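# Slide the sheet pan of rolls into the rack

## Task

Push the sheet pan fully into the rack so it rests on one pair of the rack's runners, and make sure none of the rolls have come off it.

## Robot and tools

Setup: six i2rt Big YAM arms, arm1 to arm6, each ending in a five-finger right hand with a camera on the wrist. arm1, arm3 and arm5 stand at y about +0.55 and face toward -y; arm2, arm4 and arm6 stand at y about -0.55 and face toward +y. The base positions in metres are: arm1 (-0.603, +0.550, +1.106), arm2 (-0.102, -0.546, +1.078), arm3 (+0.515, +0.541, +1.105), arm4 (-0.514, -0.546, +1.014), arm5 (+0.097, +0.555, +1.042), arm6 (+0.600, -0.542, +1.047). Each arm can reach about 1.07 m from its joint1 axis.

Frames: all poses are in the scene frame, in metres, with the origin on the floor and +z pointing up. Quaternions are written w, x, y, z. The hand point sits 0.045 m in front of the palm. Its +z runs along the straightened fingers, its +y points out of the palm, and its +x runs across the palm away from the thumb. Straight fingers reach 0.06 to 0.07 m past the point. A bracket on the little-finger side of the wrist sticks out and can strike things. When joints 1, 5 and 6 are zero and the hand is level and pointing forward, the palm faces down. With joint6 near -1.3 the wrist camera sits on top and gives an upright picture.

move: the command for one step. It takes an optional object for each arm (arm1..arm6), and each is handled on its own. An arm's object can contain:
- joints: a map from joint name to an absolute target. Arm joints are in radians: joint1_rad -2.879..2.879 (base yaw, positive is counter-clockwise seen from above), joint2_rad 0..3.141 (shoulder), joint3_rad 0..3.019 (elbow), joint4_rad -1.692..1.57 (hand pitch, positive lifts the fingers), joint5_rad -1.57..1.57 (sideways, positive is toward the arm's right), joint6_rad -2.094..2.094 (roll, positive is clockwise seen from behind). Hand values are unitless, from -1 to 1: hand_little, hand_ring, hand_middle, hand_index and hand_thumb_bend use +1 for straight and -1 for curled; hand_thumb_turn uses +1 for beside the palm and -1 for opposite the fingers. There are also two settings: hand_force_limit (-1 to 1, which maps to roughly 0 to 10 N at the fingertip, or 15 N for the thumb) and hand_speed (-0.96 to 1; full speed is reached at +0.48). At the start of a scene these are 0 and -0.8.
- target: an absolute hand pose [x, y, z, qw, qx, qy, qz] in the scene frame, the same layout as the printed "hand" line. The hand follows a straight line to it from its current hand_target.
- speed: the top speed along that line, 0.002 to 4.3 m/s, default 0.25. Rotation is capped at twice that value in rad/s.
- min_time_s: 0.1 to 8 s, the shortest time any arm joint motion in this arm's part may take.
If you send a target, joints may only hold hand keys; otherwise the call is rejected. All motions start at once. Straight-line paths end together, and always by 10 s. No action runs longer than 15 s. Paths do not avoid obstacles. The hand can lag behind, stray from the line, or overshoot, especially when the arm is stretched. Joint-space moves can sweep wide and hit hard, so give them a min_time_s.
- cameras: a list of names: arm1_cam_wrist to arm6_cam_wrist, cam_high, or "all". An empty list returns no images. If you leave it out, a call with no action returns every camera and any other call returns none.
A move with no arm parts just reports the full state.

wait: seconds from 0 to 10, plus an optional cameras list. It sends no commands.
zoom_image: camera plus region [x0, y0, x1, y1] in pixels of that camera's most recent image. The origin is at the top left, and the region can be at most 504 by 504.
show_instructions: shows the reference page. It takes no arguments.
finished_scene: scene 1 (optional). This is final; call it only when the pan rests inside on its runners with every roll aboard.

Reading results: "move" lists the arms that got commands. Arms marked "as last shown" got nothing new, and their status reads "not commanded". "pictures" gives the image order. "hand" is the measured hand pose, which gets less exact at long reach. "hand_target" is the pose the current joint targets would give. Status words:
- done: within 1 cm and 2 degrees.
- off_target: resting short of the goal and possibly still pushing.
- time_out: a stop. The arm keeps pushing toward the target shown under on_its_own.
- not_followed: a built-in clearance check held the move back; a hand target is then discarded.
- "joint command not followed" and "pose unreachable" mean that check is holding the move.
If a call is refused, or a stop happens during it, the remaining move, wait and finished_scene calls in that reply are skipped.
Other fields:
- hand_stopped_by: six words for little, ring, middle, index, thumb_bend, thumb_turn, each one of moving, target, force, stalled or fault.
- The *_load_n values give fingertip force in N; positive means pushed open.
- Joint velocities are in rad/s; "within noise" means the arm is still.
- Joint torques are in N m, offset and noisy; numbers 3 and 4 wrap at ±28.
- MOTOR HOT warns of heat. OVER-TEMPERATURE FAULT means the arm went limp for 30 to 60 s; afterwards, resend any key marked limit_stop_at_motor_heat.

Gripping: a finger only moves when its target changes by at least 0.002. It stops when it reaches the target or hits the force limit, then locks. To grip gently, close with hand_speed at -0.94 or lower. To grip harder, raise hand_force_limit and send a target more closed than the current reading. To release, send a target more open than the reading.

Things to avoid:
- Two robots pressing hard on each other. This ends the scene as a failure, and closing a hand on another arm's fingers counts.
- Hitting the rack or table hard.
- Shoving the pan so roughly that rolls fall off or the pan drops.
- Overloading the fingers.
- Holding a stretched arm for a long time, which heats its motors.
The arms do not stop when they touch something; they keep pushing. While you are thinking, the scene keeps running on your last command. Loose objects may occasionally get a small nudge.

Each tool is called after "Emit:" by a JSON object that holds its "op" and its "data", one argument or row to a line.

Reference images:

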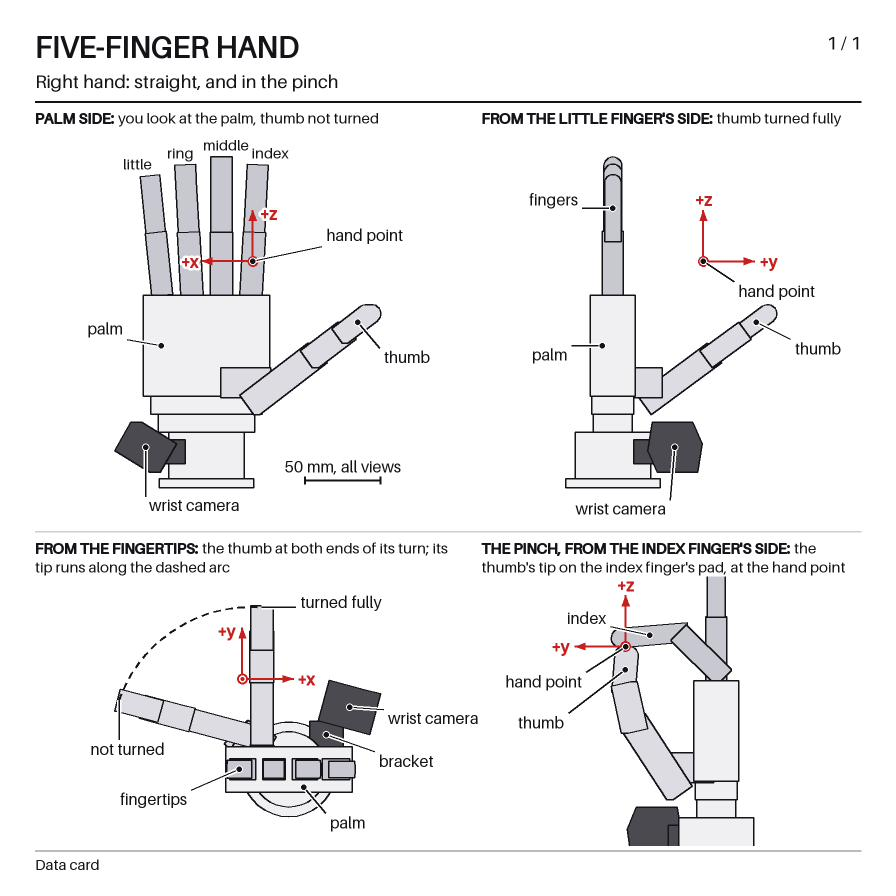

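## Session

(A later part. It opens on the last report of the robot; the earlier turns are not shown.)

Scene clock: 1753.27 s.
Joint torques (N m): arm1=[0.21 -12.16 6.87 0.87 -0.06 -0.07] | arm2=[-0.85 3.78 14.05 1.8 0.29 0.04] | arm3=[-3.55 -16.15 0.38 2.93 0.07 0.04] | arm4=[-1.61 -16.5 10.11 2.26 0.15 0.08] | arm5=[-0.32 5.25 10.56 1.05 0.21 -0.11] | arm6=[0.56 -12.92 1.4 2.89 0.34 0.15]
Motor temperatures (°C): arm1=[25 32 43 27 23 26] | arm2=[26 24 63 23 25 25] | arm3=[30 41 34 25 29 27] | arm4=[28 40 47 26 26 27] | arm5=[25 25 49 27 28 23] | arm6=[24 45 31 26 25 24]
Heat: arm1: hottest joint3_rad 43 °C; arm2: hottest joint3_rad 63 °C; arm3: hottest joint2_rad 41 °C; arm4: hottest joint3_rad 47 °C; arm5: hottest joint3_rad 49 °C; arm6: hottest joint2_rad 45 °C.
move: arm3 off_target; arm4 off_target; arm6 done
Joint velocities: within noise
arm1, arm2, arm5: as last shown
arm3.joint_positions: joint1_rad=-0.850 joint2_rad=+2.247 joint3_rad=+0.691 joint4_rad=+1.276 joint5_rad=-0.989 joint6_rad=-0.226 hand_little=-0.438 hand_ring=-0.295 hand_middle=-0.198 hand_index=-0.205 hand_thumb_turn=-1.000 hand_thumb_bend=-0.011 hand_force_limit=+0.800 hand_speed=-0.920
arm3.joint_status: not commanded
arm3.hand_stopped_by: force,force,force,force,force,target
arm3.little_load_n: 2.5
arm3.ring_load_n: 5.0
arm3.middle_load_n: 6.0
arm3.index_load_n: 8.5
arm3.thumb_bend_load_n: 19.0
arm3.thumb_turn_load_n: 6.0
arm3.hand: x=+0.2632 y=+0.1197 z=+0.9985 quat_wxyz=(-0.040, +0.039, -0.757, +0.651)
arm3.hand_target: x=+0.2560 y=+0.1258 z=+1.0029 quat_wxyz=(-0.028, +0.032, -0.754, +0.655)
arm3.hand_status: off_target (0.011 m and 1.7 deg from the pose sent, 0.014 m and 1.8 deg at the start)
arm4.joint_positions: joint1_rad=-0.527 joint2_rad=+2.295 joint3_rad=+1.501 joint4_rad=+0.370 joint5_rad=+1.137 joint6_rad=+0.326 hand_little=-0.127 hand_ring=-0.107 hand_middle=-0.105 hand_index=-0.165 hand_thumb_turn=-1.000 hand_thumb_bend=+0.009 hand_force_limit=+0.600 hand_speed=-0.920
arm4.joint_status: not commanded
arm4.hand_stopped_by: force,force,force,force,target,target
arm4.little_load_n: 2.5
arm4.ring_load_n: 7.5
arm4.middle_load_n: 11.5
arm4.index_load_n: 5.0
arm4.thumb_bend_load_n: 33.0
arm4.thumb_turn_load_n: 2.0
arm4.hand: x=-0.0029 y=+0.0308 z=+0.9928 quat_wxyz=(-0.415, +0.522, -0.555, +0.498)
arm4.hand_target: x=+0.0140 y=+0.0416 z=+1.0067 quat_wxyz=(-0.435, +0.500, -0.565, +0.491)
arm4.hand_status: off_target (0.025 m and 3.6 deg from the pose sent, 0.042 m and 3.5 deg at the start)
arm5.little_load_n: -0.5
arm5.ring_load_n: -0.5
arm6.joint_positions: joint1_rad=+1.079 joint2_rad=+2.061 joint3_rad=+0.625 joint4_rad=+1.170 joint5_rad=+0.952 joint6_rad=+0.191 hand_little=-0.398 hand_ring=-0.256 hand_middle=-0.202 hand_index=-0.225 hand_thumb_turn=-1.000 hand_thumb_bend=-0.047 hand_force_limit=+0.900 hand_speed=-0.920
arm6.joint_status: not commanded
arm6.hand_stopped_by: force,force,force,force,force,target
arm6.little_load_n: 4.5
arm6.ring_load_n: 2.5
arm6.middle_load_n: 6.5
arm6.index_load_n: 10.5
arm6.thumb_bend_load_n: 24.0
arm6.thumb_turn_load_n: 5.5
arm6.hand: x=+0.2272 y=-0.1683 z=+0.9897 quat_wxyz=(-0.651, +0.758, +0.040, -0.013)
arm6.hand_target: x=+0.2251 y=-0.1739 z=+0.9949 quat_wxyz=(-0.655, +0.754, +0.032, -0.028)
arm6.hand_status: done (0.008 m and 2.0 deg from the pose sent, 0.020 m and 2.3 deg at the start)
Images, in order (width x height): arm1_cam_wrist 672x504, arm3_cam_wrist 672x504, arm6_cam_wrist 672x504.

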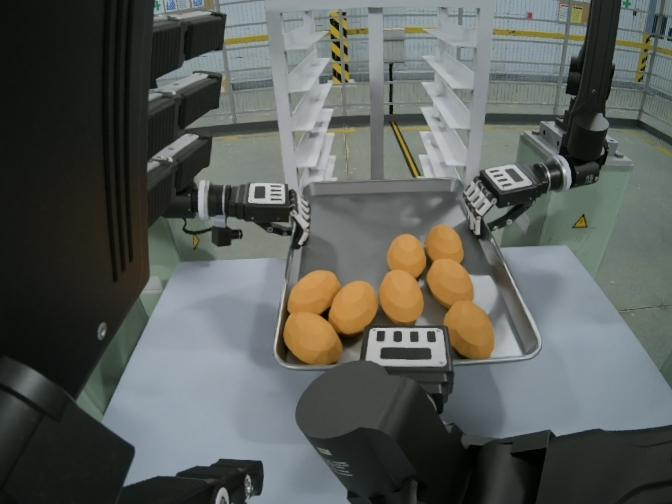

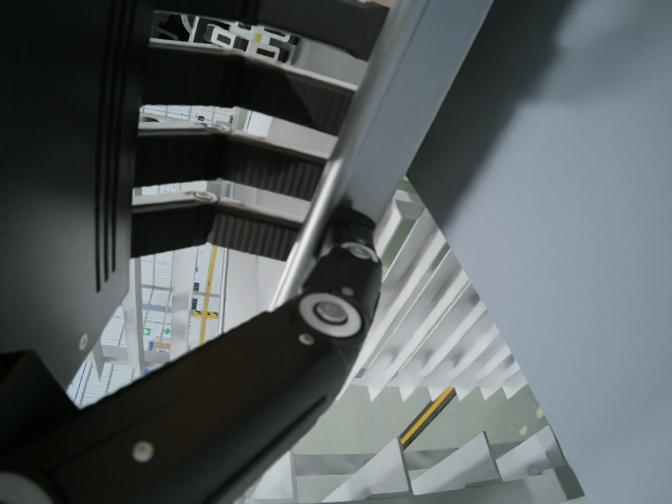

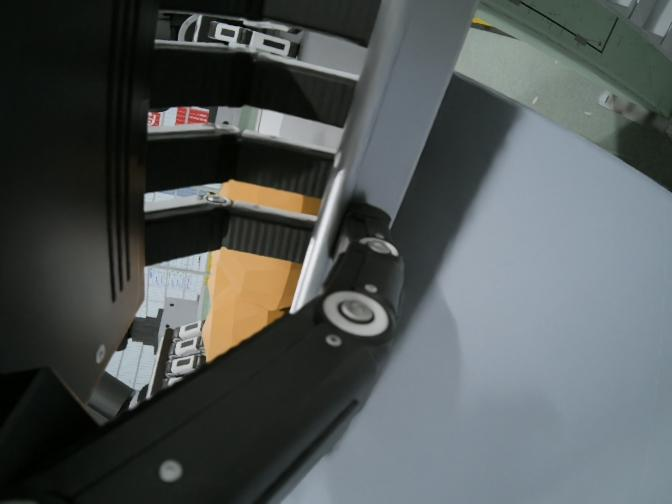

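Emit:
{"op": "move", "data": {
  "arm3": {"target": [0.276, 0.1237, 0.992, 0.0281, -0.0323, 0.754, -0.6555], "speed": 0.04},
  "arm6": {"target": [0.245, -0.1763, 0.984, -0.6555, 0.754, 0.0323, -0.0281], "speed": 0.04},
  "arm4": {"target": [0.035, 0.0407, 0.995, 0.4347, -0.5001, 0.5653, -0.4913], "speed": 0.04},
  "cameras": ["arm1_cam_wrist"]
}}

Emit:
{"op": "zoom_image", "data": {
  "camera": "arm1_cam_wrist",
  "region": [270, 100, 490, 265]
}}

Scene clock: 1768.93 s.
Joint torques (N m): arm1=[0.03 -12.34 6.86 0.77 -0.05 -0.06] | arm2=[-0.97 3.84 14.08 1.76 0.28 0.04] | arm3=[-3.43 -15.85 -0.34 2.88 0.1 0.03] | arm4=[-1.55 -17.14 10.24 2.19 0.12 0.1] | arm5=[0.79 4.66 10.45 1.05 0.24 -0.06] | arm6=[0.56 -12.57 0.7 2.97 0.32 0.2]
Motor temperatures (°C): arm1=[25 32 43 27 23 26] | arm2=[26 24 64 23 25 25] | arm3=[30 40 33 25 29 27] | arm4=[28 39 49 27 26 27] | arm5=[25 25 49 27 28 23] | arm6=[24 44 31 26 25 24]
Heat: arm1: hottest joint3_rad 43 °C; arm2: hottest joint3_rad 64 °C; arm3: hottest joint2_rad 40 °C; arm4: hottest joint3_rad 49 °C; arm5: hottest joint3_rad 49 °C; arm6: hottest joint2_rad 44 °C.
move: arm3 done; arm4 off_target; arm6 off_target
Joint velocities: within noise
arm1.joint_positions: joint1_rad=+0.426 joint2_rad=+1.673 joint3_rad=+0.928 joint4_rad=+0.647 joint5_rad=-1.153 joint6_rad=-1.381 hand_little=+1.000 hand_ring=+1.000 hand_middle=+1.000 hand_index=+1.000 hand_thumb_turn=+1.000 hand_thumb_bend=+1.000 hand_force_limit=+0.000 hand_speed=-0.800
arm1.joint_status: not commanded
arm1.hand_stopped_by: target,target,target,target,target,target
arm1.little_load_n: 0.0
arm1.ring_load_n: 0.0
arm1.middle_load_n: 0.0
arm1.index_load_n: 0.0
arm1.thumb_bend_load_n: 0.0
arm1.thumb_turn_load_n: 0.0
arm1.hand: x=-0.2198 y=+0.0588 z=+1.2922 quat_wxyz=(-0.096, +0.709, -0.100, +0.691)
arm1.hand_target: x=-0.2201 y=+0.0600 z=+1.2999 quat_wxyz=(-0.092, +0.709, -0.095, +0.693)
arm1.hand_status: not commanded
arm2, arm5: as last shown
arm2.thumb_turn_load_n: 0.5
arm3.joint_positions: joint1_rad=-0.813 joint2_rad=+2.289 joint3_rad=+0.670 joint4_rad=+1.354 joint5_rad=-0.953 joint6_rad=-0.206 hand_little=-0.438 hand_ring=-0.295 hand_middle=-0.198 hand_index=-0.205 hand_thumb_turn=-1.000 hand_thumb_bend=-0.011 hand_force_limit=+0.800 hand_speed=-0.920
arm3.joint_status: not commanded
arm3.hand_stopped_by: force,force,force,force,force,target
arm3.little_load_n: 2.5
arm3.ring_load_n: 5.0
arm3.middle_load_n: 6.0
arm3.index_load_n: 9.0
arm3.thumb_bend_load_n: 19.5
arm3.thumb_turn_load_n: 5.5
arm3.hand: x=+0.2825 y=+0.1172 z=+0.9877 quat_wxyz=(-0.040, +0.038, -0.757, +0.651)
arm3.hand_target: x=+0.2760 y=+0.1236 z=+0.9919 quat_wxyz=(-0.028, +0.032, -0.754, +0.655)
arm3.hand_status: done (0.010 m and 1.7 deg from the pose sent, 0.015 m and 1.7 deg at the start)
arm4.joint_positions: joint1_rad=-0.554 joint2_rad=+2.332 joint3_rad=+1.536 joint4_rad=+0.393 joint5_rad=+1.113 joint6_rad=+0.303 hand_little=-0.127 hand_ring=-0.107 hand_middle=-0.105 hand_index=-0.165 hand_thumb_turn=-1.000 hand_thumb_bend=+0.009 hand_force_limit=+0.600 hand_speed=-0.920
arm4.joint_status: not commanded
arm4.hand_stopped_by: force,force,force,force,target,target
arm4.little_load_n: 2.0
arm4.ring_load_n: 7.5
arm4.middle_load_n: 12.0
arm4.index_load_n: 5.5
arm4.thumb_bend_load_n: 33.5
arm4.thumb_turn_load_n: 2.0
arm4.hand: x=+0.0168 y=+0.0289 z=+0.9821 quat_wxyz=(-0.415, +0.522, -0.555, +0.498)
arm4.hand_target: x=+0.0341 y=+0.0392 z=+0.9958 quat_wxyz=(-0.435, +0.500, -0.565, +0.491)
arm4.hand_status: off_target (0.025 m and 3.7 deg from the pose sent, 0.039 m and 3.6 deg at the start)
arm5.little_load_n: 0.0
arm5.ring_load_n: 0.0
arm6.joint_positions: joint1_rad=+1.058 joint2_rad=+2.097 joint3_rad=+0.587 joint4_rad=+1.254 joint5_rad=+0.931 joint6_rad=+0.179 hand_little=-0.398 hand_ring=-0.256 hand_middle=-0.202 hand_index=-0.225 hand_thumb_turn=-1.000 hand_thumb_bend=-0.047 hand_force_limit=+0.900 hand_speed=-0.920
arm6.joint_status: not commanded
arm6.hand_stopped_by: force,force,force,force,force,target
arm6.little_load_n: 4.5
arm6.ring_load_n: 2.5
arm6.middle_load_n: 7.0
arm6.index_load_n: 10.0
arm6.thumb_bend_load_n: 23.5
arm6.thumb_turn_load_n: 5.5
arm6.hand: x=+0.2463 y=-0.1704 z=+0.9789 quat_wxyz=(-0.651, +0.758, +0.041, -0.013)
arm6.hand_target: x=+0.2450 y=-0.1763 z=+0.9839 quat_wxyz=(-0.655, +0.754, +0.032, -0.028)
arm6.hand_status: off_target (0.008 m and 2.1 deg from the pose sent, 0.020 m and 2.0 deg at the start)
Images, in order (width x height): arm1_cam_wrist 672x504.

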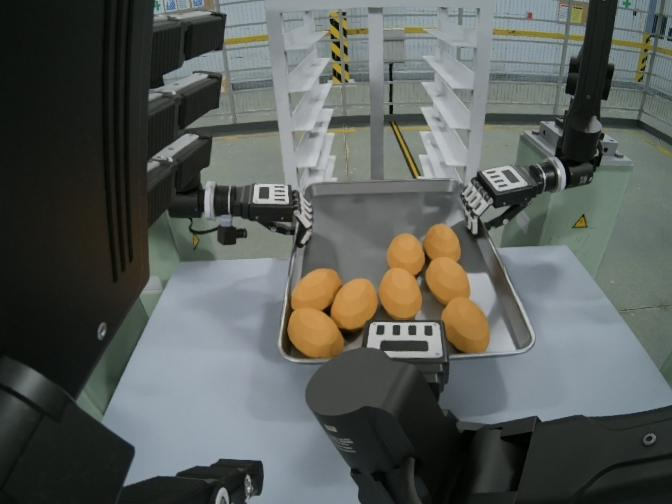

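Scaled by 2.291 from the camera's image (finer frame: 960x720).

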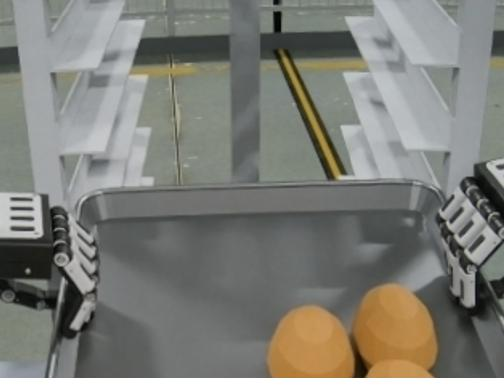

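Emit:
{"op": "move", "data": {
  "arm3": {"target": [0.306, 0.1215, 0.992, 0.0281, -0.0323, 0.754, -0.6555], "speed": 0.04},
  "arm6": {"target": [0.275, -0.1785, 0.984, -0.6555, 0.754, 0.0323, -0.0281], "speed": 0.04},
  "arm4": {"target": [0.065, 0.0385, 0.995, 0.4347, -0.5001, 0.5653, -0.4913], "speed": 0.04},
  "cameras": ["arm1_cam_wrist", "arm3_cam_wrist", "arm6_cam_wrist"]
}}

Emit:
{"op": "zoom_image", "data": {
  "camera": "arm1_cam_wrist",
  "region": [270, 100, 490, 265]
}}

Scene clock: 1778.13 s.
Joint torques (N m): arm1=[-0.09 -12.28 6.9 0.83 -0.06 -0.06] | arm2=[-0.91 3.84 14.08 1.76 0.29 0.04] | arm3=[-3.37 -15.44 -0.81 3.33 0.19 -0.01] | arm4=[-1.08 -17.44 10.61 2.03 -0.04 0.13] | arm5=[-0.09 4.19 10.52 1.07 0.18 -0.11] | arm6=[0.38 -11.81 0.09 2.99 0.27 0.22]
Motor temperatures (°C): arm1=[25 32 43 27 23 26] | arm2=[26 24 64 23 25 25] | arm3=[30 40 33 25 29 26] | arm4=[28 39 49 27 26 27] | arm5=[25 25 49 27 28 23] | arm6=[24 44 30 26 25 24]
Heat: arm1: hottest joint3_rad 43 °C; arm2: hottest joint3_rad 64 °C; arm3: hottest joint2_rad 40 °C; arm4: hottest joint3_rad 49 °C; arm5: hottest joint3_rad 49 °C; arm6: hottest joint2_rad 44 °C.
move: arm3 done; arm4 off_target; arm6 off_target
Joint velocities: within noise
arm1, arm2, arm5: as last shown
arm1.ring_load_n: -0.5
arm1.thumb_turn_load_n: 0.5
arm2.index_load_n: -0.5
arm3.joint_positions: joint1_rad=-0.754 joint2_rad=+2.302 joint3_rad=+0.619 joint4_rad=+1.433 joint5_rad=-0.897 joint6_rad=-0.178 hand_little=-0.439 hand_ring=-0.295 hand_middle=-0.198 hand_index=-0.205 hand_thumb_turn=-1.000 hand_thumb_bend=-0.011 hand_force_limit=+0.800 hand_speed=-0.920
arm3.joint_status: not commanded
arm3.hand_stopped_by: force,force,force,force,force,target
arm3.little_load_n: 1.0
arm3.ring_load_n: 4.5
arm3.middle_load_n: 6.5
arm3.index_load_n: 9.5
arm3.thumb_bend_load_n: 19.0
arm3.thumb_turn_load_n: 6.0
arm3.hand: x=+0.3130 y=+0.1159 z=+0.9868 quat_wxyz=(-0.043, +0.036, -0.758, +0.650)
arm3.hand_target: x=+0.3061 y=+0.1214 z=+0.9919 quat_wxyz=(-0.028, +0.032, -0.754, +0.655)
arm3.hand_status: done (0.010 m and 1.9 deg from the pose sent, 0.024 m and 1.7 deg at the start)
arm4.joint_positions: joint1_rad=-0.592 joint2_rad=+2.362 joint3_rad=+1.590 joint4_rad=+0.396 joint5_rad=+1.079 joint6_rad=+0.272 hand_little=-0.127 hand_ring=-0.107 hand_middle=-0.105 hand_index=-0.165 hand_thumb_turn=-1.000 hand_thumb_bend=+0.009 hand_force_limit=+0.600 hand_speed=-0.920
arm4.joint_status: not commanded
arm4.hand_stopped_by: force,force,force,force,target,target
arm4.little_load_n: 1.5
arm4.ring_load_n: 7.5
arm4.middle_load_n: 12.0
arm4.index_load_n: 5.5
arm4.thumb_bend_load_n: 34.5
arm4.thumb_turn_load_n: 2.0
arm4.hand: x=+0.0460 y=+0.0266 z=+0.9817 quat_wxyz=(-0.414, +0.521, -0.555, +0.499)
arm4.hand_target: x=+0.0639 y=+0.0369 z=+0.9958 quat_wxyz=(-0.435, +0.500, -0.565, +0.491)
arm4.hand_status: off_target (0.026 m and 3.7 deg from the pose sent, 0.051 m and 3.7 deg at the start)
arm5.thumb_turn_load_n: 0.5
arm6.joint_positions: joint1_rad=+1.019 joint2_rad=+2.099 joint3_rad=+0.519 joint4_rad=+1.336 joint5_rad=+0.892 joint6_rad=+0.161 hand_little=-0.398 hand_ring=-0.256 hand_middle=-0.202 hand_index=-0.225 hand_thumb_turn=-1.000 hand_thumb_bend=-0.047 hand_force_limit=+0.900 hand_speed=-0.920
arm6.joint_status: not commanded
arm6.hand_stopped_by: force,force,force,force,force,target
arm6.little_load_n: 4.0
arm6.ring_load_n: 2.5
arm6.middle_load_n: 6.5
arm6.index_load_n: 10.0
arm6.thumb_bend_load_n: 24.0
arm6.thumb_turn_load_n: 6.0
arm6.hand: x=+0.2754 y=-0.1730 z=+0.9786 quat_wxyz=(-0.651, +0.758, +0.042, -0.013)
arm6.hand_target: x=+0.2750 y=-0.1784 z=+0.9840 quat_wxyz=(-0.655, +0.754, +0.032, -0.028)
arm6.hand_status: off_target (0.008 m and 2.2 deg from the pose sent, 0.030 m and 2.1 deg at the start)
Images, in order (width x height): arm1_cam_wrist 672x504, arm3_cam_wrist 672x504, arm6_cam_wrist 672x504.

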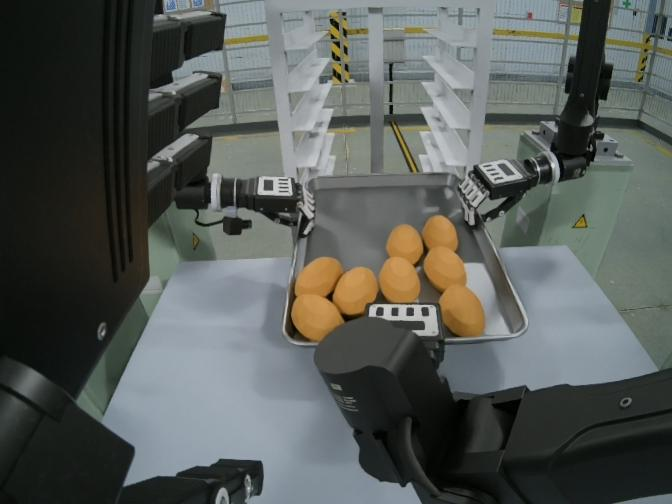

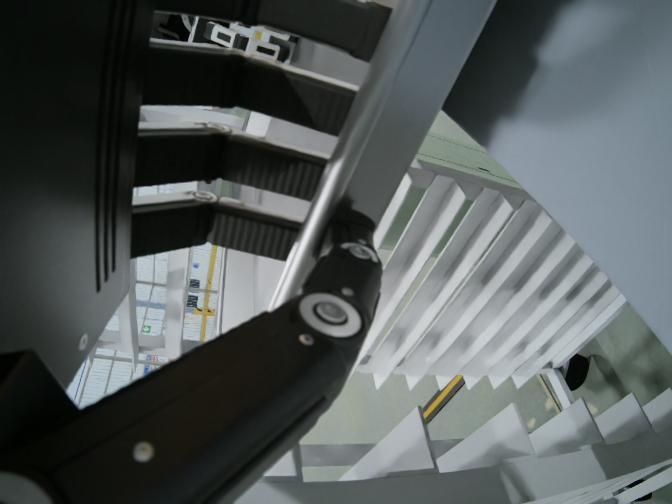

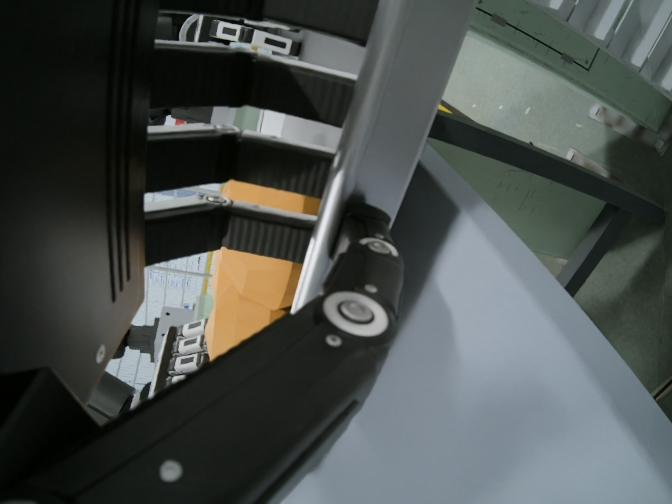

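Scaled by 2.291 from the camera's image (finer frame: 960x720).

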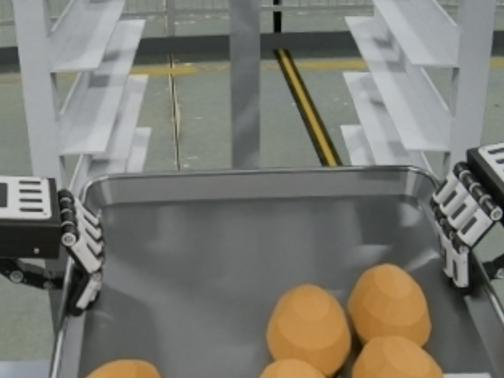

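Emit:
{"op": "move", "data": {
  "arm3": {"target": [0.336, 0.1190, 0.992, 0.0281, -0.0323, 0.754, -0.6555], "speed": 0.04},
  "arm6": {"target": [0.305, -0.1810, 0.984, -0.6555, 0.754, 0.0323, -0.0281], "speed": 0.04},
  "arm4": {"target": [0.095, 0.0360, 0.995, 0.4347, -0.5001, 0.5653, -0.4913], "speed": 0.04},
  "cameras": ["arm1_cam_wrist", "arm3_cam_wrist", "arm6_cam_wrist"]
}}

Emit:
{"op": "zoom_image", "data": {
  "camera": "arm1_cam_wrist",
  "region": [270, 100, 490, 265]
}}

Scene clock: 1792.97 s.
Joint torques (N m): arm1=[0.21 -12.28 6.84 0.84 -0.07 -0.06] | arm2=[-0.79 3.78 14.08 1.77 0.29 0.04] | arm3=[-3.02 -14.86 -1.43 3.38 0.26 -0.06] | arm4=[-1.49 -17.79 10.97 1.57 -0.13 0.15] | arm5=[0.62 4.25 10.51 1.24 0.25 -0.14] | arm6=[0.21 -11.28 -0.65 3.12 0.2 0.26]
Motor temperatures (°C): arm1=[25 32 43 27 23 26] | arm2=[26 24 64 23 25 25] | arm3=[30 39 33 25 29 26] | arm4=[28 42 52 27 26 27] | arm5=[25 25 49 27 28 23] | arm6=[24 42 30 27 25 24]
Heat: arm1: hottest joint3_rad 43 °C; arm2: hottest joint3_rad 64 °C; arm3: hottest joint2_rad 39 °C; arm4: hottest joint3_rad 52 °C; arm5: hottest joint3_rad 49 °C; arm6: hottest joint2_rad 42 °C.
move: arm3 done; arm4 off_target; arm6 off_target
Joint velocities: within noise
arm1, arm2, arm5: as last shown
arm1.ring_load_n: 0.0
arm1.thumb_turn_load_n: 0.0
arm2.index_load_n: 0.0
arm3.joint_positions: joint1_rad=-0.690 joint2_rad=+2.317 joint3_rad=+0.574 joint4_rad=+1.511 joint5_rad=-0.832 joint6_rad=-0.153 hand_little=-0.439 hand_ring=-0.295 hand_middle=-0.198 hand_index=-0.205 hand_thumb_turn=-1.000 hand_thumb_bend=-0.011 hand_force_limit=+0.800 hand_speed=-0.920
arm3.joint_status: not commanded
arm3.hand_stopped_by: force,force,force,force,force,target
arm3.little_load_n: 1.0
arm3.ring_load_n: 4.5
arm3.middle_load_n: 6.5
arm3.index_load_n: 9.5
arm3.thumb_bend_load_n: 19.0
arm3.thumb_turn_load_n: 6.0
arm3.hand: x=+0.3413 y=+0.1140 z=+0.9866 quat_wxyz=(-0.042, +0.035, -0.758, +0.650)
arm3.hand_target: x=+0.3361 y=+0.1189 z=+0.9920 quat_wxyz=(-0.028, +0.032, -0.754, +0.655)
arm3.hand_status: done (0.009 m and 1.8 deg from the pose sent, 0.024 m and 1.9 deg at the start)
arm4.joint_positions: joint1_rad=-0.626 joint2_rad=+2.395 joint3_rad=+1.651 joint4_rad=+0.396 joint5_rad=+1.046 joint6_rad=+0.244 hand_little=-0.127 hand_ring=-0.107 hand_middle=-0.105 hand_index=-0.165 hand_thumb_turn=-1.000 hand_thumb_bend=+0.009 hand_force_limit=+0.600 hand_speed=-0.920
arm4.joint_status: not commanded
arm4.hand_stopped_by: force,force,force,force,target,target
arm4.little_load_n: 1.0
arm4.ring_load_n: 7.5
arm4.middle_load_n: 12.5
arm4.index_load_n: 5.5
arm4.thumb_bend_load_n: 35.5
arm4.thumb_turn_load_n: 2.0
arm4.hand: x=+0.0742 y=+0.0259 z=+0.9814 quat_wxyz=(-0.416, +0.521, -0.555, +0.498)
arm4.hand_target: x=+0.0937 y=+0.0344 z=+0.9960 quat_wxyz=(-0.435, +0.500, -0.565, +0.491)
arm4.hand_status: off_target (0.027 m and 3.5 deg from the pose sent, 0.052 m and 3.7 deg at the start)
arm5.thumb_turn_load_n: 0.0
arm6.joint_positions: joint1_rad=+0.974 joint2_rad=+2.111 joint3_rad=+0.456 joint4_rad=+1.423 joint5_rad=+0.848 joint6_rad=+0.143 hand_little=-0.398 hand_ring=-0.256 hand_middle=-0.202 hand_index=-0.225 hand_thumb_turn=-1.000 hand_thumb_bend=-0.047 hand_force_limit=+0.900 hand_speed=-0.920
arm6.joint_status: not commanded
arm6.hand_stopped_by: force,force,force,force,force,target
arm6.little_load_n: 4.5
arm6.ring_load_n: 2.5
arm6.middle_load_n: 6.5
arm6.index_load_n: 10.5
arm6.thumb_bend_load_n: 24.0
arm6.thumb_turn_load_n: 6.0
arm6.hand: x=+0.3043 y=-0.1753 z=+0.9777 quat_wxyz=(-0.651, +0.758, +0.043, -0.012)
arm6.hand_target: x=+0.3050 y=-0.1809 z=+0.9839 quat_wxyz=(-0.655, +0.754, +0.033, -0.028)
arm6.hand_status: off_target (0.009 m and 2.3 deg from the pose sent, 0.031 m and 2.2 deg at the start)
Images, in order (width x height): arm1_cam_wrist 672x504, arm3_cam_wrist 672x504, arm6_cam_wrist 672x504.

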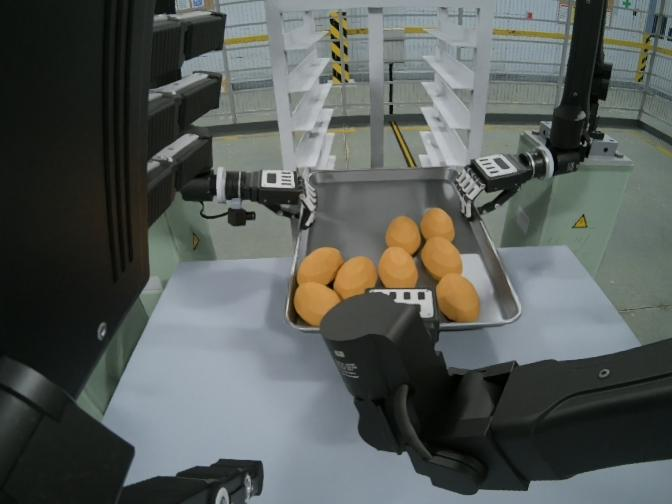

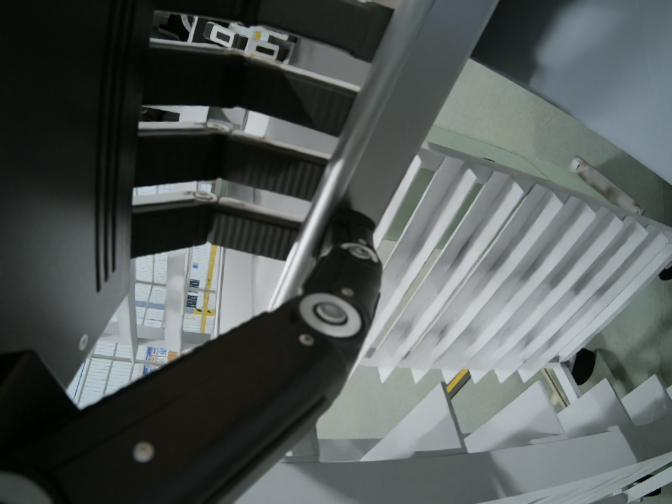

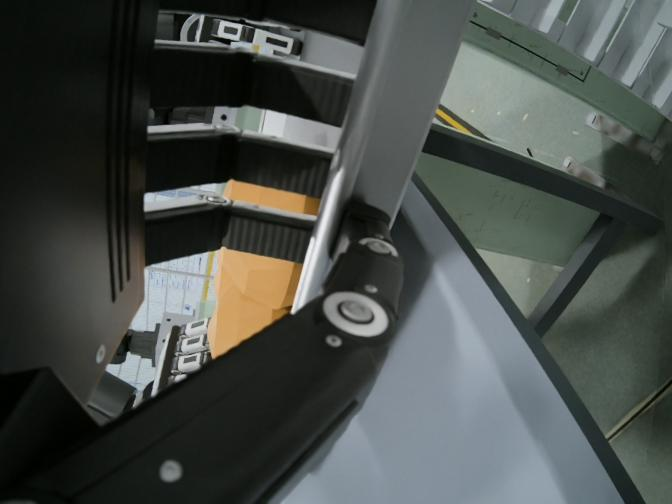

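Scaled by 2.291 from the camera's image (finer frame: 960x720).

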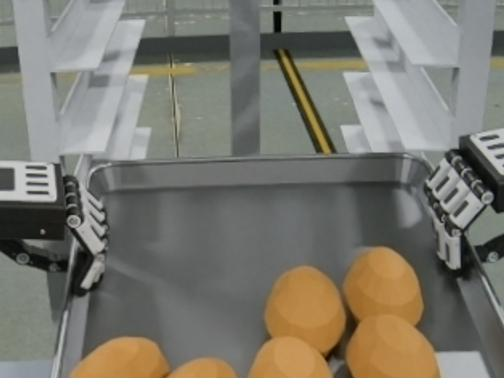

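Emit:
{"op": "move", "data": {
  "arm3": {"target": [0.336, 0.1190, 0.984, 0.0281, -0.0323, 0.754, -0.6555], "speed": 0.03},
  "arm6": {"target": [0.305, -0.1810, 0.976, -0.6555, 0.754, 0.0323, -0.0281], "speed": 0.03},
  "arm4": {"target": [0.095, 0.0360, 0.987, 0.4347, -0.5001, 0.5653, -0.4913], "speed": 0.03},
  "cameras": ["arm1_cam_wrist"]
}}

Emit:
{"op": "zoom_image", "data": {
  "camera": "arm1_cam_wrist",
  "region": [270, 100, 490, 265]
}}

Scene clock: 1807.33 s.
Joint torques (N m): arm1=[0.03 -12.34 6.9 0.81 -0.06 -0.06] | arm2=[-0.85 3.84 14.05 1.77 0.28 0.04] | arm3=[-3.25 -14.51 -1.09 3.21 0.13 -0.07] | arm4=[-1.44 -17.9 10.69 2.06 -0.08 0.18] | arm5=[0.97 4.31 10.52 1.01 0.23 -0.13] | arm6=[0.38 -10.75 -0.32 2.91 0.27 0.32]
Motor temperatures (°C): arm1=[25 32 43 27 23 26] | arm2=[26 24 64 23 25 25] | arm3=[30 39 32 25 28 26] | arm4=[28 44 53 26 25 27] | arm5=[25 25 49 27 28 23] | arm6=[24 42 30 27 25 24]
Heat: arm1: hottest joint3_rad 43 °C; arm2: hottest joint3_rad 64 °C; arm3: hottest joint2_rad 39 °C; arm4: hottest joint3_rad 53 °C; arm5: hottest joint3_rad 49 °C; arm6: hottest joint2_rad 42 °C.
move: arm3 done; arm4 off_target; arm6 off_target
Joint velocities: within noise
arm1, arm5: as last shown
arm2.joint_positions: joint1_rad=+0.005 joint2_rad=+0.585 joint3_rad=+1.394 joint4_rad=-1.197 joint5_rad=+0.295 joint6_rad=-1.289 hand_little=+1.000 hand_ring=+1.000 hand_middle=+1.000 hand_index=+1.000 hand_thumb_turn=-1.000 hand_thumb_bend=+0.000 hand_force_limit=+0.000 hand_speed=+0.000
arm2.joint_status: not commanded
arm2.hand_stopped_by: target,target,target,target,target,target
arm2.little_load_n: 0.0
arm2.ring_load_n: 0.0
arm2.middle_load_n: 0.0
arm2.index_load_n: 0.0
arm2.thumb_bend_load_n: 0.0
arm2.thumb_turn_load_n: 0.0
arm2.hand: x=+0.0084 y=-0.3289 z=+1.6136 quat_wxyz=(-0.363, +0.711, +0.421, +0.430)
arm2.hand_target: x=+0.0064 y=-0.3339 z=+1.6323 quat_wxyz=(-0.377, +0.706, +0.413, +0.434)
arm2.hand_status: not commanded
arm3.joint_positions: joint1_rad=-0.687 joint2_rad=+2.341 joint3_rad=+0.580 joint4_rad=+1.531 joint5_rad=-0.829 joint6_rad=-0.153 hand_little=-0.439 hand_ring=-0.295 hand_middle=-0.198 hand_index=-0.205 hand_thumb_turn=-1.000 hand_thumb_bend=-0.011 hand_force_limit=+0.800 hand_speed=-0.920
arm3.joint_status: not commanded
arm3.hand_stopped_by: force,force,force,force,force,target
arm3.little_load_n: 1.0
arm3.ring_load_n: 4.5
arm3.middle_load_n: 7.0
arm3.index_load_n: 9.5
arm3.thumb_bend_load_n: 19.0
arm3.thumb_turn_load_n: 6.0
arm3.hand: x=+0.3432 y=+0.1142 z=+0.9805 quat_wxyz=(-0.042, +0.035, -0.758, +0.650)
arm3.hand_target: x=+0.3361 y=+0.1189 z=+0.9839 quat_wxyz=(-0.028, +0.033, -0.755, +0.655)
arm3.hand_status: done (0.009 m and 1.8 deg from the pose sent, 0.008 m and 1.8 deg at the start; a joint's target at an end of its range on 19 of 32 steps)
arm4.joint_positions: joint1_rad=-0.628 joint2_rad=+2.410 joint3_rad=+1.658 joint4_rad=+0.396 joint5_rad=+1.045 joint6_rad=+0.243 hand_little=-0.127 hand_ring=-0.107 hand_middle=-0.105 hand_index=-0.165 hand_thumb_turn=-1.000 hand_thumb_bend=+0.010 hand_force_limit=+0.600 hand_speed=-0.920
arm4.joint_status: not commanded
arm4.hand_stopped_by: force,force,force,force,target,target
arm4.little_load_n: 0.5
arm4.ring_load_n: 7.5
arm4.middle_load_n: 13.0
arm4.index_load_n: 6.0
arm4.thumb_bend_load_n: 37.0
arm4.thumb_turn_load_n: 2.5
arm4.hand: x=+0.0756 y=+0.0252 z=+0.9732 quat_wxyz=(-0.413, +0.523, -0.554, +0.499)
arm4.hand_target: x=+0.0938 y=+0.0344 z=+0.9878 quat_wxyz=(-0.435, +0.500, -0.565, +0.491)
arm4.hand_status: off_target (0.026 m and 3.9 deg from the pose sent, 0.024 m and 3.5 deg at the start)
arm6.joint_positions: joint1_rad=+0.972 joint2_rad=+2.138 joint3_rad=+0.458 joint4_rad=+1.457 joint5_rad=+0.846 joint6_rad=+0.137 hand_little=-0.398 hand_ring=-0.256 hand_middle=-0.202 hand_index=-0.225 hand_thumb_turn=-1.000 hand_thumb_bend=-0.047 hand_force_limit=+0.900 hand_speed=-0.920
arm6.joint_status: not commanded
arm6.hand_stopped_by: force,force,force,force,force,target
arm6.little_load_n: 5.0
arm6.ring_load_n: 2.5
arm6.middle_load_n: 6.5
arm6.index_load_n: 10.0
arm6.thumb_bend_load_n: 23.5
arm6.thumb_turn_load_n: 6.0
arm6.hand: x=+0.3061 y=-0.1754 z=+0.9732 quat_wxyz=(-0.652, +0.756, +0.043, -0.013)
arm6.hand_target: x=+0.3050 y=-0.1808 z=+0.9762 quat_wxyz=(-0.655, +0.754, +0.032, -0.028)
arm6.hand_status: off_target (0.006 m and 2.2 deg from the pose sent, 0.006 m and 2.3 deg at the start)
Images, in order (width x height): arm1_cam_wrist 672x504.

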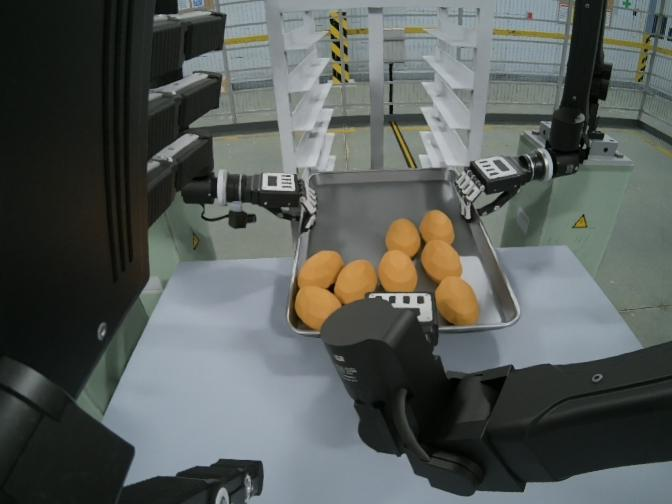

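Scaled by 2.291 from the camera's image (finer frame: 960x720).

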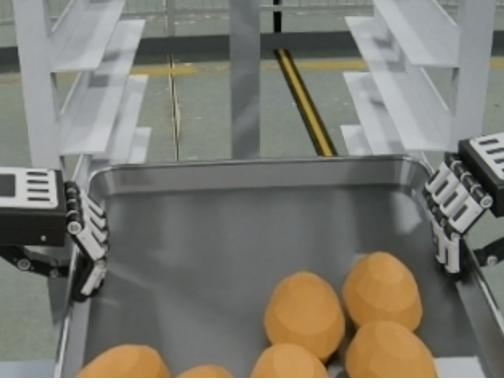

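Emit:
{"op": "move", "data": {
  "arm3": {"target": [0.336, 0.1190, 0.973, 0.0281, -0.0323, 0.754, -0.6555], "speed": 0.03},
  "arm6": {"target": [0.305, -0.1810, 0.965, -0.6555, 0.754, 0.0323, -0.0281], "speed": 0.03},
  "arm4": {"target": [0.095, 0.0360, 0.979, 0.4347, -0.5001, 0.5653, -0.4913], "speed": 0.03},
  "cameras": ["arm1_cam_wrist", "arm3_cam_wrist"]
}}

Emit:
{"op": "zoom_image", "data": {
  "camera": "arm1_cam_wrist",
  "region": [270, 100, 490, 265]
}}

Scene clock: 1812.73 s.
Joint torques (N m): arm1=[0.03 -12.22 6.9 0.77 -0.08 -0.06] | arm2=[-0.91 3.78 14.06 1.76 0.28 0.03] | arm3=[-3.25 -14.27 -0.95 3.04 -0.07 -0.16] | arm4=[-1.26 -18.26 10.25 2.4 0.09 0.18] | arm5=[0.91 4.6 10.62 0.94 0.22 -0.11] | arm6=[0.44 -9.7 0.03 2.4 0.28 0.47]
Motor temperatures (°C): arm1=[25 32 43 27 23 26] | arm2=[26 24 64 23 25 25] | arm3=[30 38 32 25 28 26] | arm4=[28 44 53 26 25 27] | arm5=[24 25 49 27 28 23] | arm6=[24 42 30 27 25 24]
Heat: arm1: hottest joint3_rad 43 °C; arm2: hottest joint3_rad 64 °C; arm3: hottest joint2_rad 38 °C; arm4: hottest joint3_rad 53 °C; arm5: hottest joint3_rad 49 °C; arm6: hottest joint2_rad 42 °C.
move: arm3 off_target; arm4 off_target; arm6 done
Joint velocities: within noise
arm1, arm2: as last shown
arm3.joint_positions: joint1_rad=-0.687 joint2_rad=+2.367 joint3_rad=+0.592 joint4_rad=+1.535 joint5_rad=-0.826 joint6_rad=-0.153 hand_little=-0.439 hand_ring=-0.295 hand_middle=-0.198 hand_index=-0.205 hand_thumb_turn=-1.000 hand_thumb_bend=-0.011 hand_force_limit=+0.800 hand_speed=-0.920
arm3.joint_status: not commanded
arm3.hand_stopped_by: force,force,force,force,force,target
arm3.little_load_n: 0.5
arm3.ring_load_n: 4.5
arm3.middle_load_n: 7.0
arm3.index_load_n: 10.0
arm3.thumb_bend_load_n: 19.5
arm3.thumb_turn_load_n: 5.5
arm3.hand: x=+0.3428 y=+0.1142 z=+0.9716 quat_wxyz=(-0.043, +0.032, -0.760, +0.647)
arm3.hand_target: x=+0.3361 y=+0.1189 z=+0.9730 quat_wxyz=(-0.030, +0.034, -0.758, +0.651)
arm3.hand_status: off_target (0.008 m and 2.1 deg from the pose sent, 0.011 m and 1.8 deg at the start; a joint's target at an end of its range on 30 of 31 steps)
arm4.joint_positions: joint1_rad=-0.629 joint2_rad=+2.430 joint3_rad=+1.664 joint4_rad=+0.401 joint5_rad=+1.041 joint6_rad=+0.242 hand_little=-0.127 hand_ring=-0.107 hand_middle=-0.105 hand_index=-0.165 hand_thumb_turn=-1.000 hand_thumb_bend=+0.020 hand_force_limit=+0.600 hand_speed=-0.920
arm4.joint_status: not commanded
arm4.hand_stopped_by: force,force,force,force,target,target
arm4.little_load_n: 0.5
arm4.ring_load_n: 7.5
arm4.middle_load_n: 13.5
arm4.index_load_n: 6.0
arm4.thumb_bend_load_n: 38.0
arm4.thumb_turn_load_n: 3.5
arm4.hand: x=+0.0758 y=+0.0246 z=+0.9611 quat_wxyz=(-0.410, +0.527, -0.553, +0.499)
arm4.hand_target: x=+0.0937 y=+0.0344 z=+0.9800 quat_wxyz=(-0.435, +0.500, -0.565, +0.491)
arm4.hand_status: off_target (0.029 m and 4.5 deg from the pose sent, 0.023 m and 3.9 deg at the start)
arm5.joint_positions: joint1_rad=-0.112 joint2_rad=+0.492 joint3_rad=+1.313 joint4_rad=-1.193 joint5_rad=-0.203 joint6_rad=-1.199 hand_little=+1.000 hand_ring=+1.000 hand_middle=+1.000 hand_index=+1.000 hand_thumb_turn=-1.000 hand_thumb_bend=+0.000 hand_force_limit=+0.000 hand_speed=+0.000
arm5.joint_status: not commanded
arm5.hand_stopped_by: target,target,target,target,target,target
arm5.little_load_n: 0.0
arm5.ring_load_n: 0.0
arm5.middle_load_n: 0.0
arm5.index_load_n: -0.5
arm5.thumb_bend_load_n: 0.0
arm5.thumb_turn_load_n: 0.0
arm5.hand: x=+0.0679 y=+0.3434 z=+1.5456 quat_wxyz=(+0.286, +0.468, -0.676, +0.492)
arm5.hand_target: x=+0.0700 y=+0.3461 z=+1.5614 quat_wxyz=(+0.292, +0.472, -0.666, +0.498)
arm5.hand_status: not commanded
arm6.joint_positions: joint1_rad=+0.972 joint2_rad=+2.171 joint3_rad=+0.463 joint4_rad=+1.506 joint5_rad=+0.846 joint6_rad=+0.124 hand_little=-0.398 hand_ring=-0.256 hand_middle=-0.202 hand_index=-0.225 hand_thumb_turn=-1.000 hand_thumb_bend=-0.047 hand_force_limit=+0.900 hand_speed=-0.920
arm6.joint_status: not commanded
arm6.hand_stopped_by: force,force,force,force,force,target
arm6.little_load_n: 7.0
arm6.ring_load_n: 3.0
arm6.middle_load_n: 5.5
arm6.index_load_n: 9.0
arm6.thumb_bend_load_n: 23.0
arm6.thumb_turn_load_n: 6.0
arm6.hand: x=+0.3060 y=-0.1748 z=+0.9700 quat_wxyz=(-0.658, +0.752, +0.042, -0.015)
arm6.hand_target: x=+0.3051 y=-0.1809 z=+0.9652 quat_wxyz=(-0.655, +0.754, +0.033, -0.028)
arm6.hand_status: done (0.008 m and 1.9 deg from the pose sent, 0.010 m and 2.2 deg at the start)
Images, in order (width x height): arm1_cam_wrist 672x504, arm3_cam_wrist 672x504.

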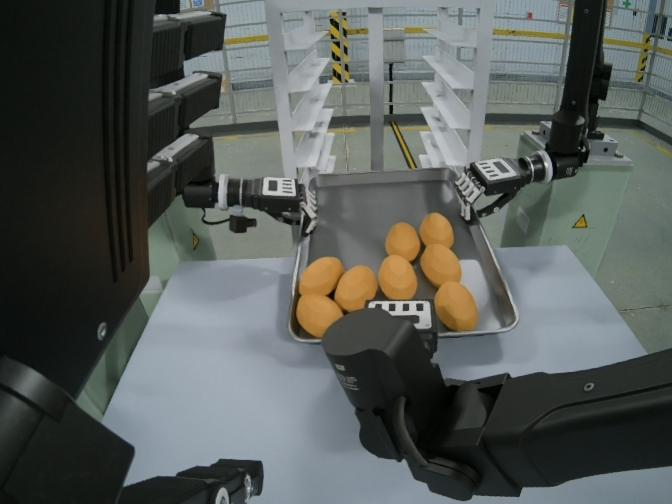

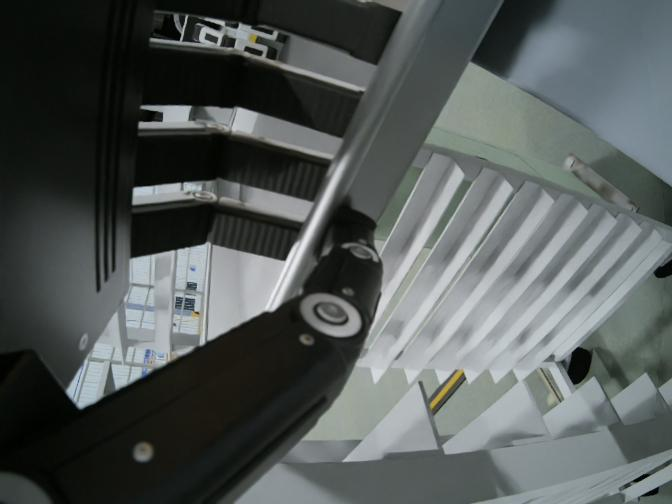

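Scaled by 2.291 from the camera's image (finer frame: 960x720).

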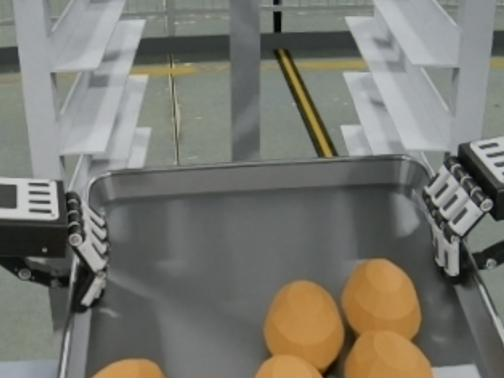

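Emit:
{"op": "move", "data": {
  "arm4": {"target": [0.095, 0.0360, 0.992, 0.4347, -0.5001, 0.5653, -0.4913], "speed": 0.03},
  "cameras": ["arm1_cam_wrist", "arm3_cam_wrist", "arm4_cam_wrist", "arm6_cam_wrist"]
}}

Emit:
{"op": "zoom_image", "data": {
  "camera": "arm3_cam_wrist",
  "region": [340, 100, 560, 420]
}}

Emit:
{"op": "zoom_image", "data": {
  "camera": "arm1_cam_wrist",
  "region": [270, 100, 490, 265]
}}

Scene clock: 1822.33 s.
Joint torques (N m): arm1=[-0.09 -12.28 6.93 0.83 -0.07 -0.06] | arm2=[-0.85 3.78 14.06 1.77 0.29 0.04] | arm3=[-3.25 -14.33 -0.95 3.04 -0.07 -0.16] | arm4=[-1.32 -20.01 9.87 1.72 0.1 0.19] | arm5=[0.38 4.84 10.61 0.98 0.21 -0.1] | arm6=[0.38 -9.64 0.03 2.43 0.28 0.46]
Motor temperatures (°C): arm1=[25 32 43 27 23 26] | arm2=[26 24 64 23 25 25] | arm3=[30 38 32 25 28 26] | arm4=[28 44 53 27 25 27] | arm5=[24 25 50 27 28 23] | arm6=[24 41 30 27 25 24]
Heat: arm1: hottest joint3_rad 43 °C; arm2: hottest joint3_rad 64 °C; arm3: hottest joint2_rad 38 °C; arm4: hottest joint3_rad 53 °C; arm5: hottest joint3_rad 50 °C; arm6: hottest joint2_rad 41 °C.
move: arm4 off_target
Joint velocities: within noise
arm1, arm2, arm3, arm5, arm6: as last shown
arm3.little_load_n: 0.0
arm4.joint_positions: joint1_rad=-0.629 joint2_rad=+2.430 joint3_rad=+1.664 joint4_rad=+0.401 joint5_rad=+1.041 joint6_rad=+0.242 hand_little=-0.127 hand_ring=-0.107 hand_middle=-0.105 hand_index=-0.165 hand_thumb_turn=-1.000 hand_thumb_bend=+0.020 hand_force_limit=+0.600 hand_speed=-0.920
arm4.joint_status: not commanded
arm4.hand_stopped_by: force,force,force,force,target,target
arm4.little_load_n: 0.0
arm4.ring_load_n: 7.0
arm4.middle_load_n: 13.5
arm4.index_load_n: 6.0
arm4.thumb_bend_load_n: 38.0
arm4.thumb_turn_load_n: 3.5
arm4.hand: x=+0.0758 y=+0.0246 z=+0.9611 quat_wxyz=(-0.410, +0.527, -0.553, +0.499)
arm4.hand_target: x=+0.0937 y=+0.0344 z=+0.9929 quat_wxyz=(-0.435, +0.500, -0.565, +0.491)
arm4.hand_status: off_target (0.038 m and 4.5 deg from the pose sent, 0.038 m and 4.5 deg at the start)
arm5.index_load_n: 0.0
arm5.thumb_turn_load_n: 0.5
arm6.index_load_n: 8.5
arm6.hand: x=+0.3060 y=-0.1748 z=+0.9701 quat_wxyz=(-0.658, +0.752, +0.042, -0.015)
Images, in order (width x height): arm1_cam_wrist 672x504, arm3_cam_wrist 672x504, arm4_cam_wrist 672x504, arm6_cam_wrist 672x504.

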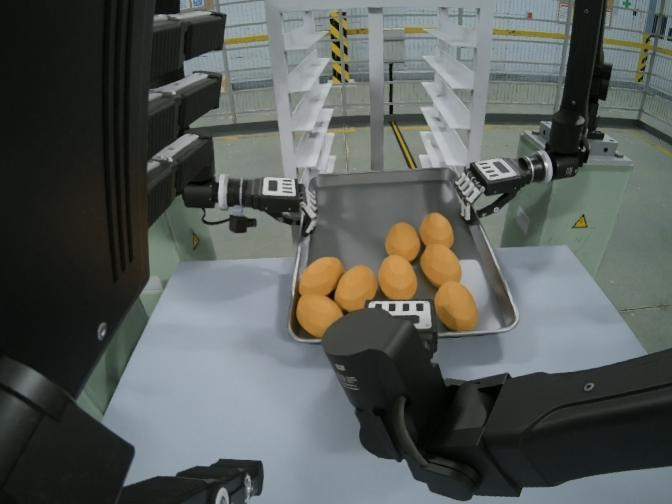

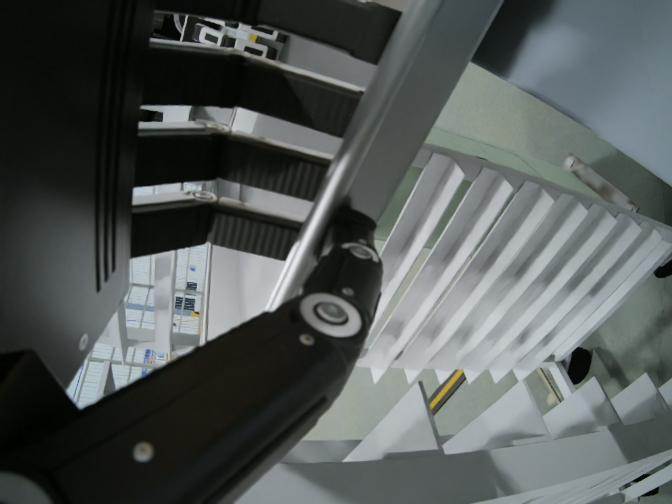

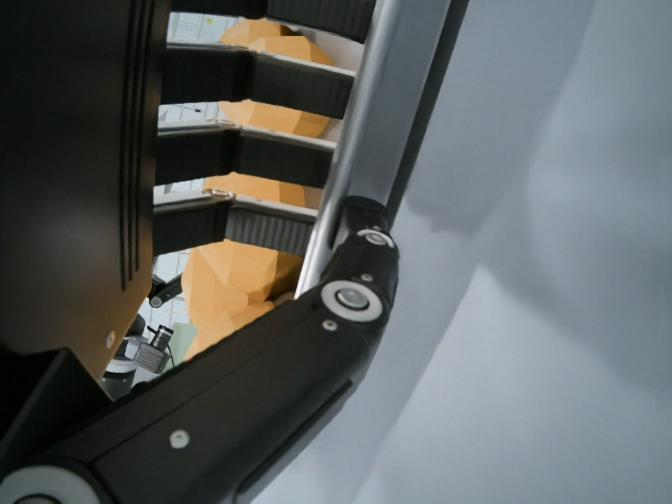

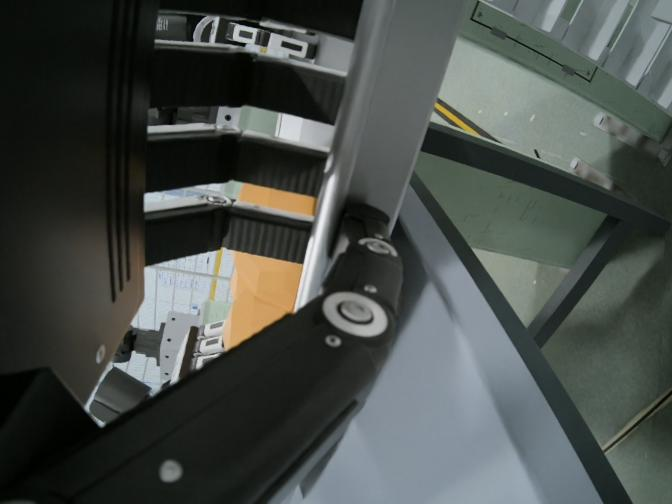

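Scaled by 1.575 from the camera's image (finer frame: 960x720).

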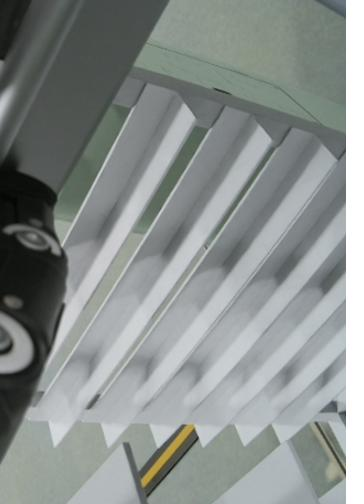

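Scaled by 2.291 from the camera's image (finer frame: 960x720).

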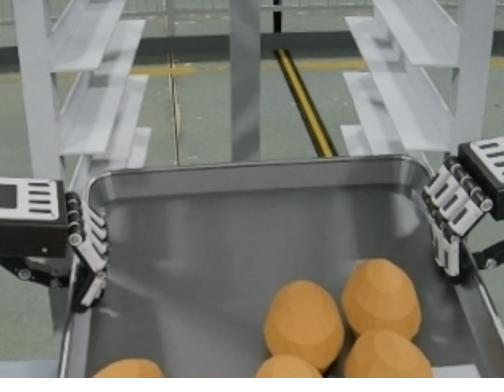

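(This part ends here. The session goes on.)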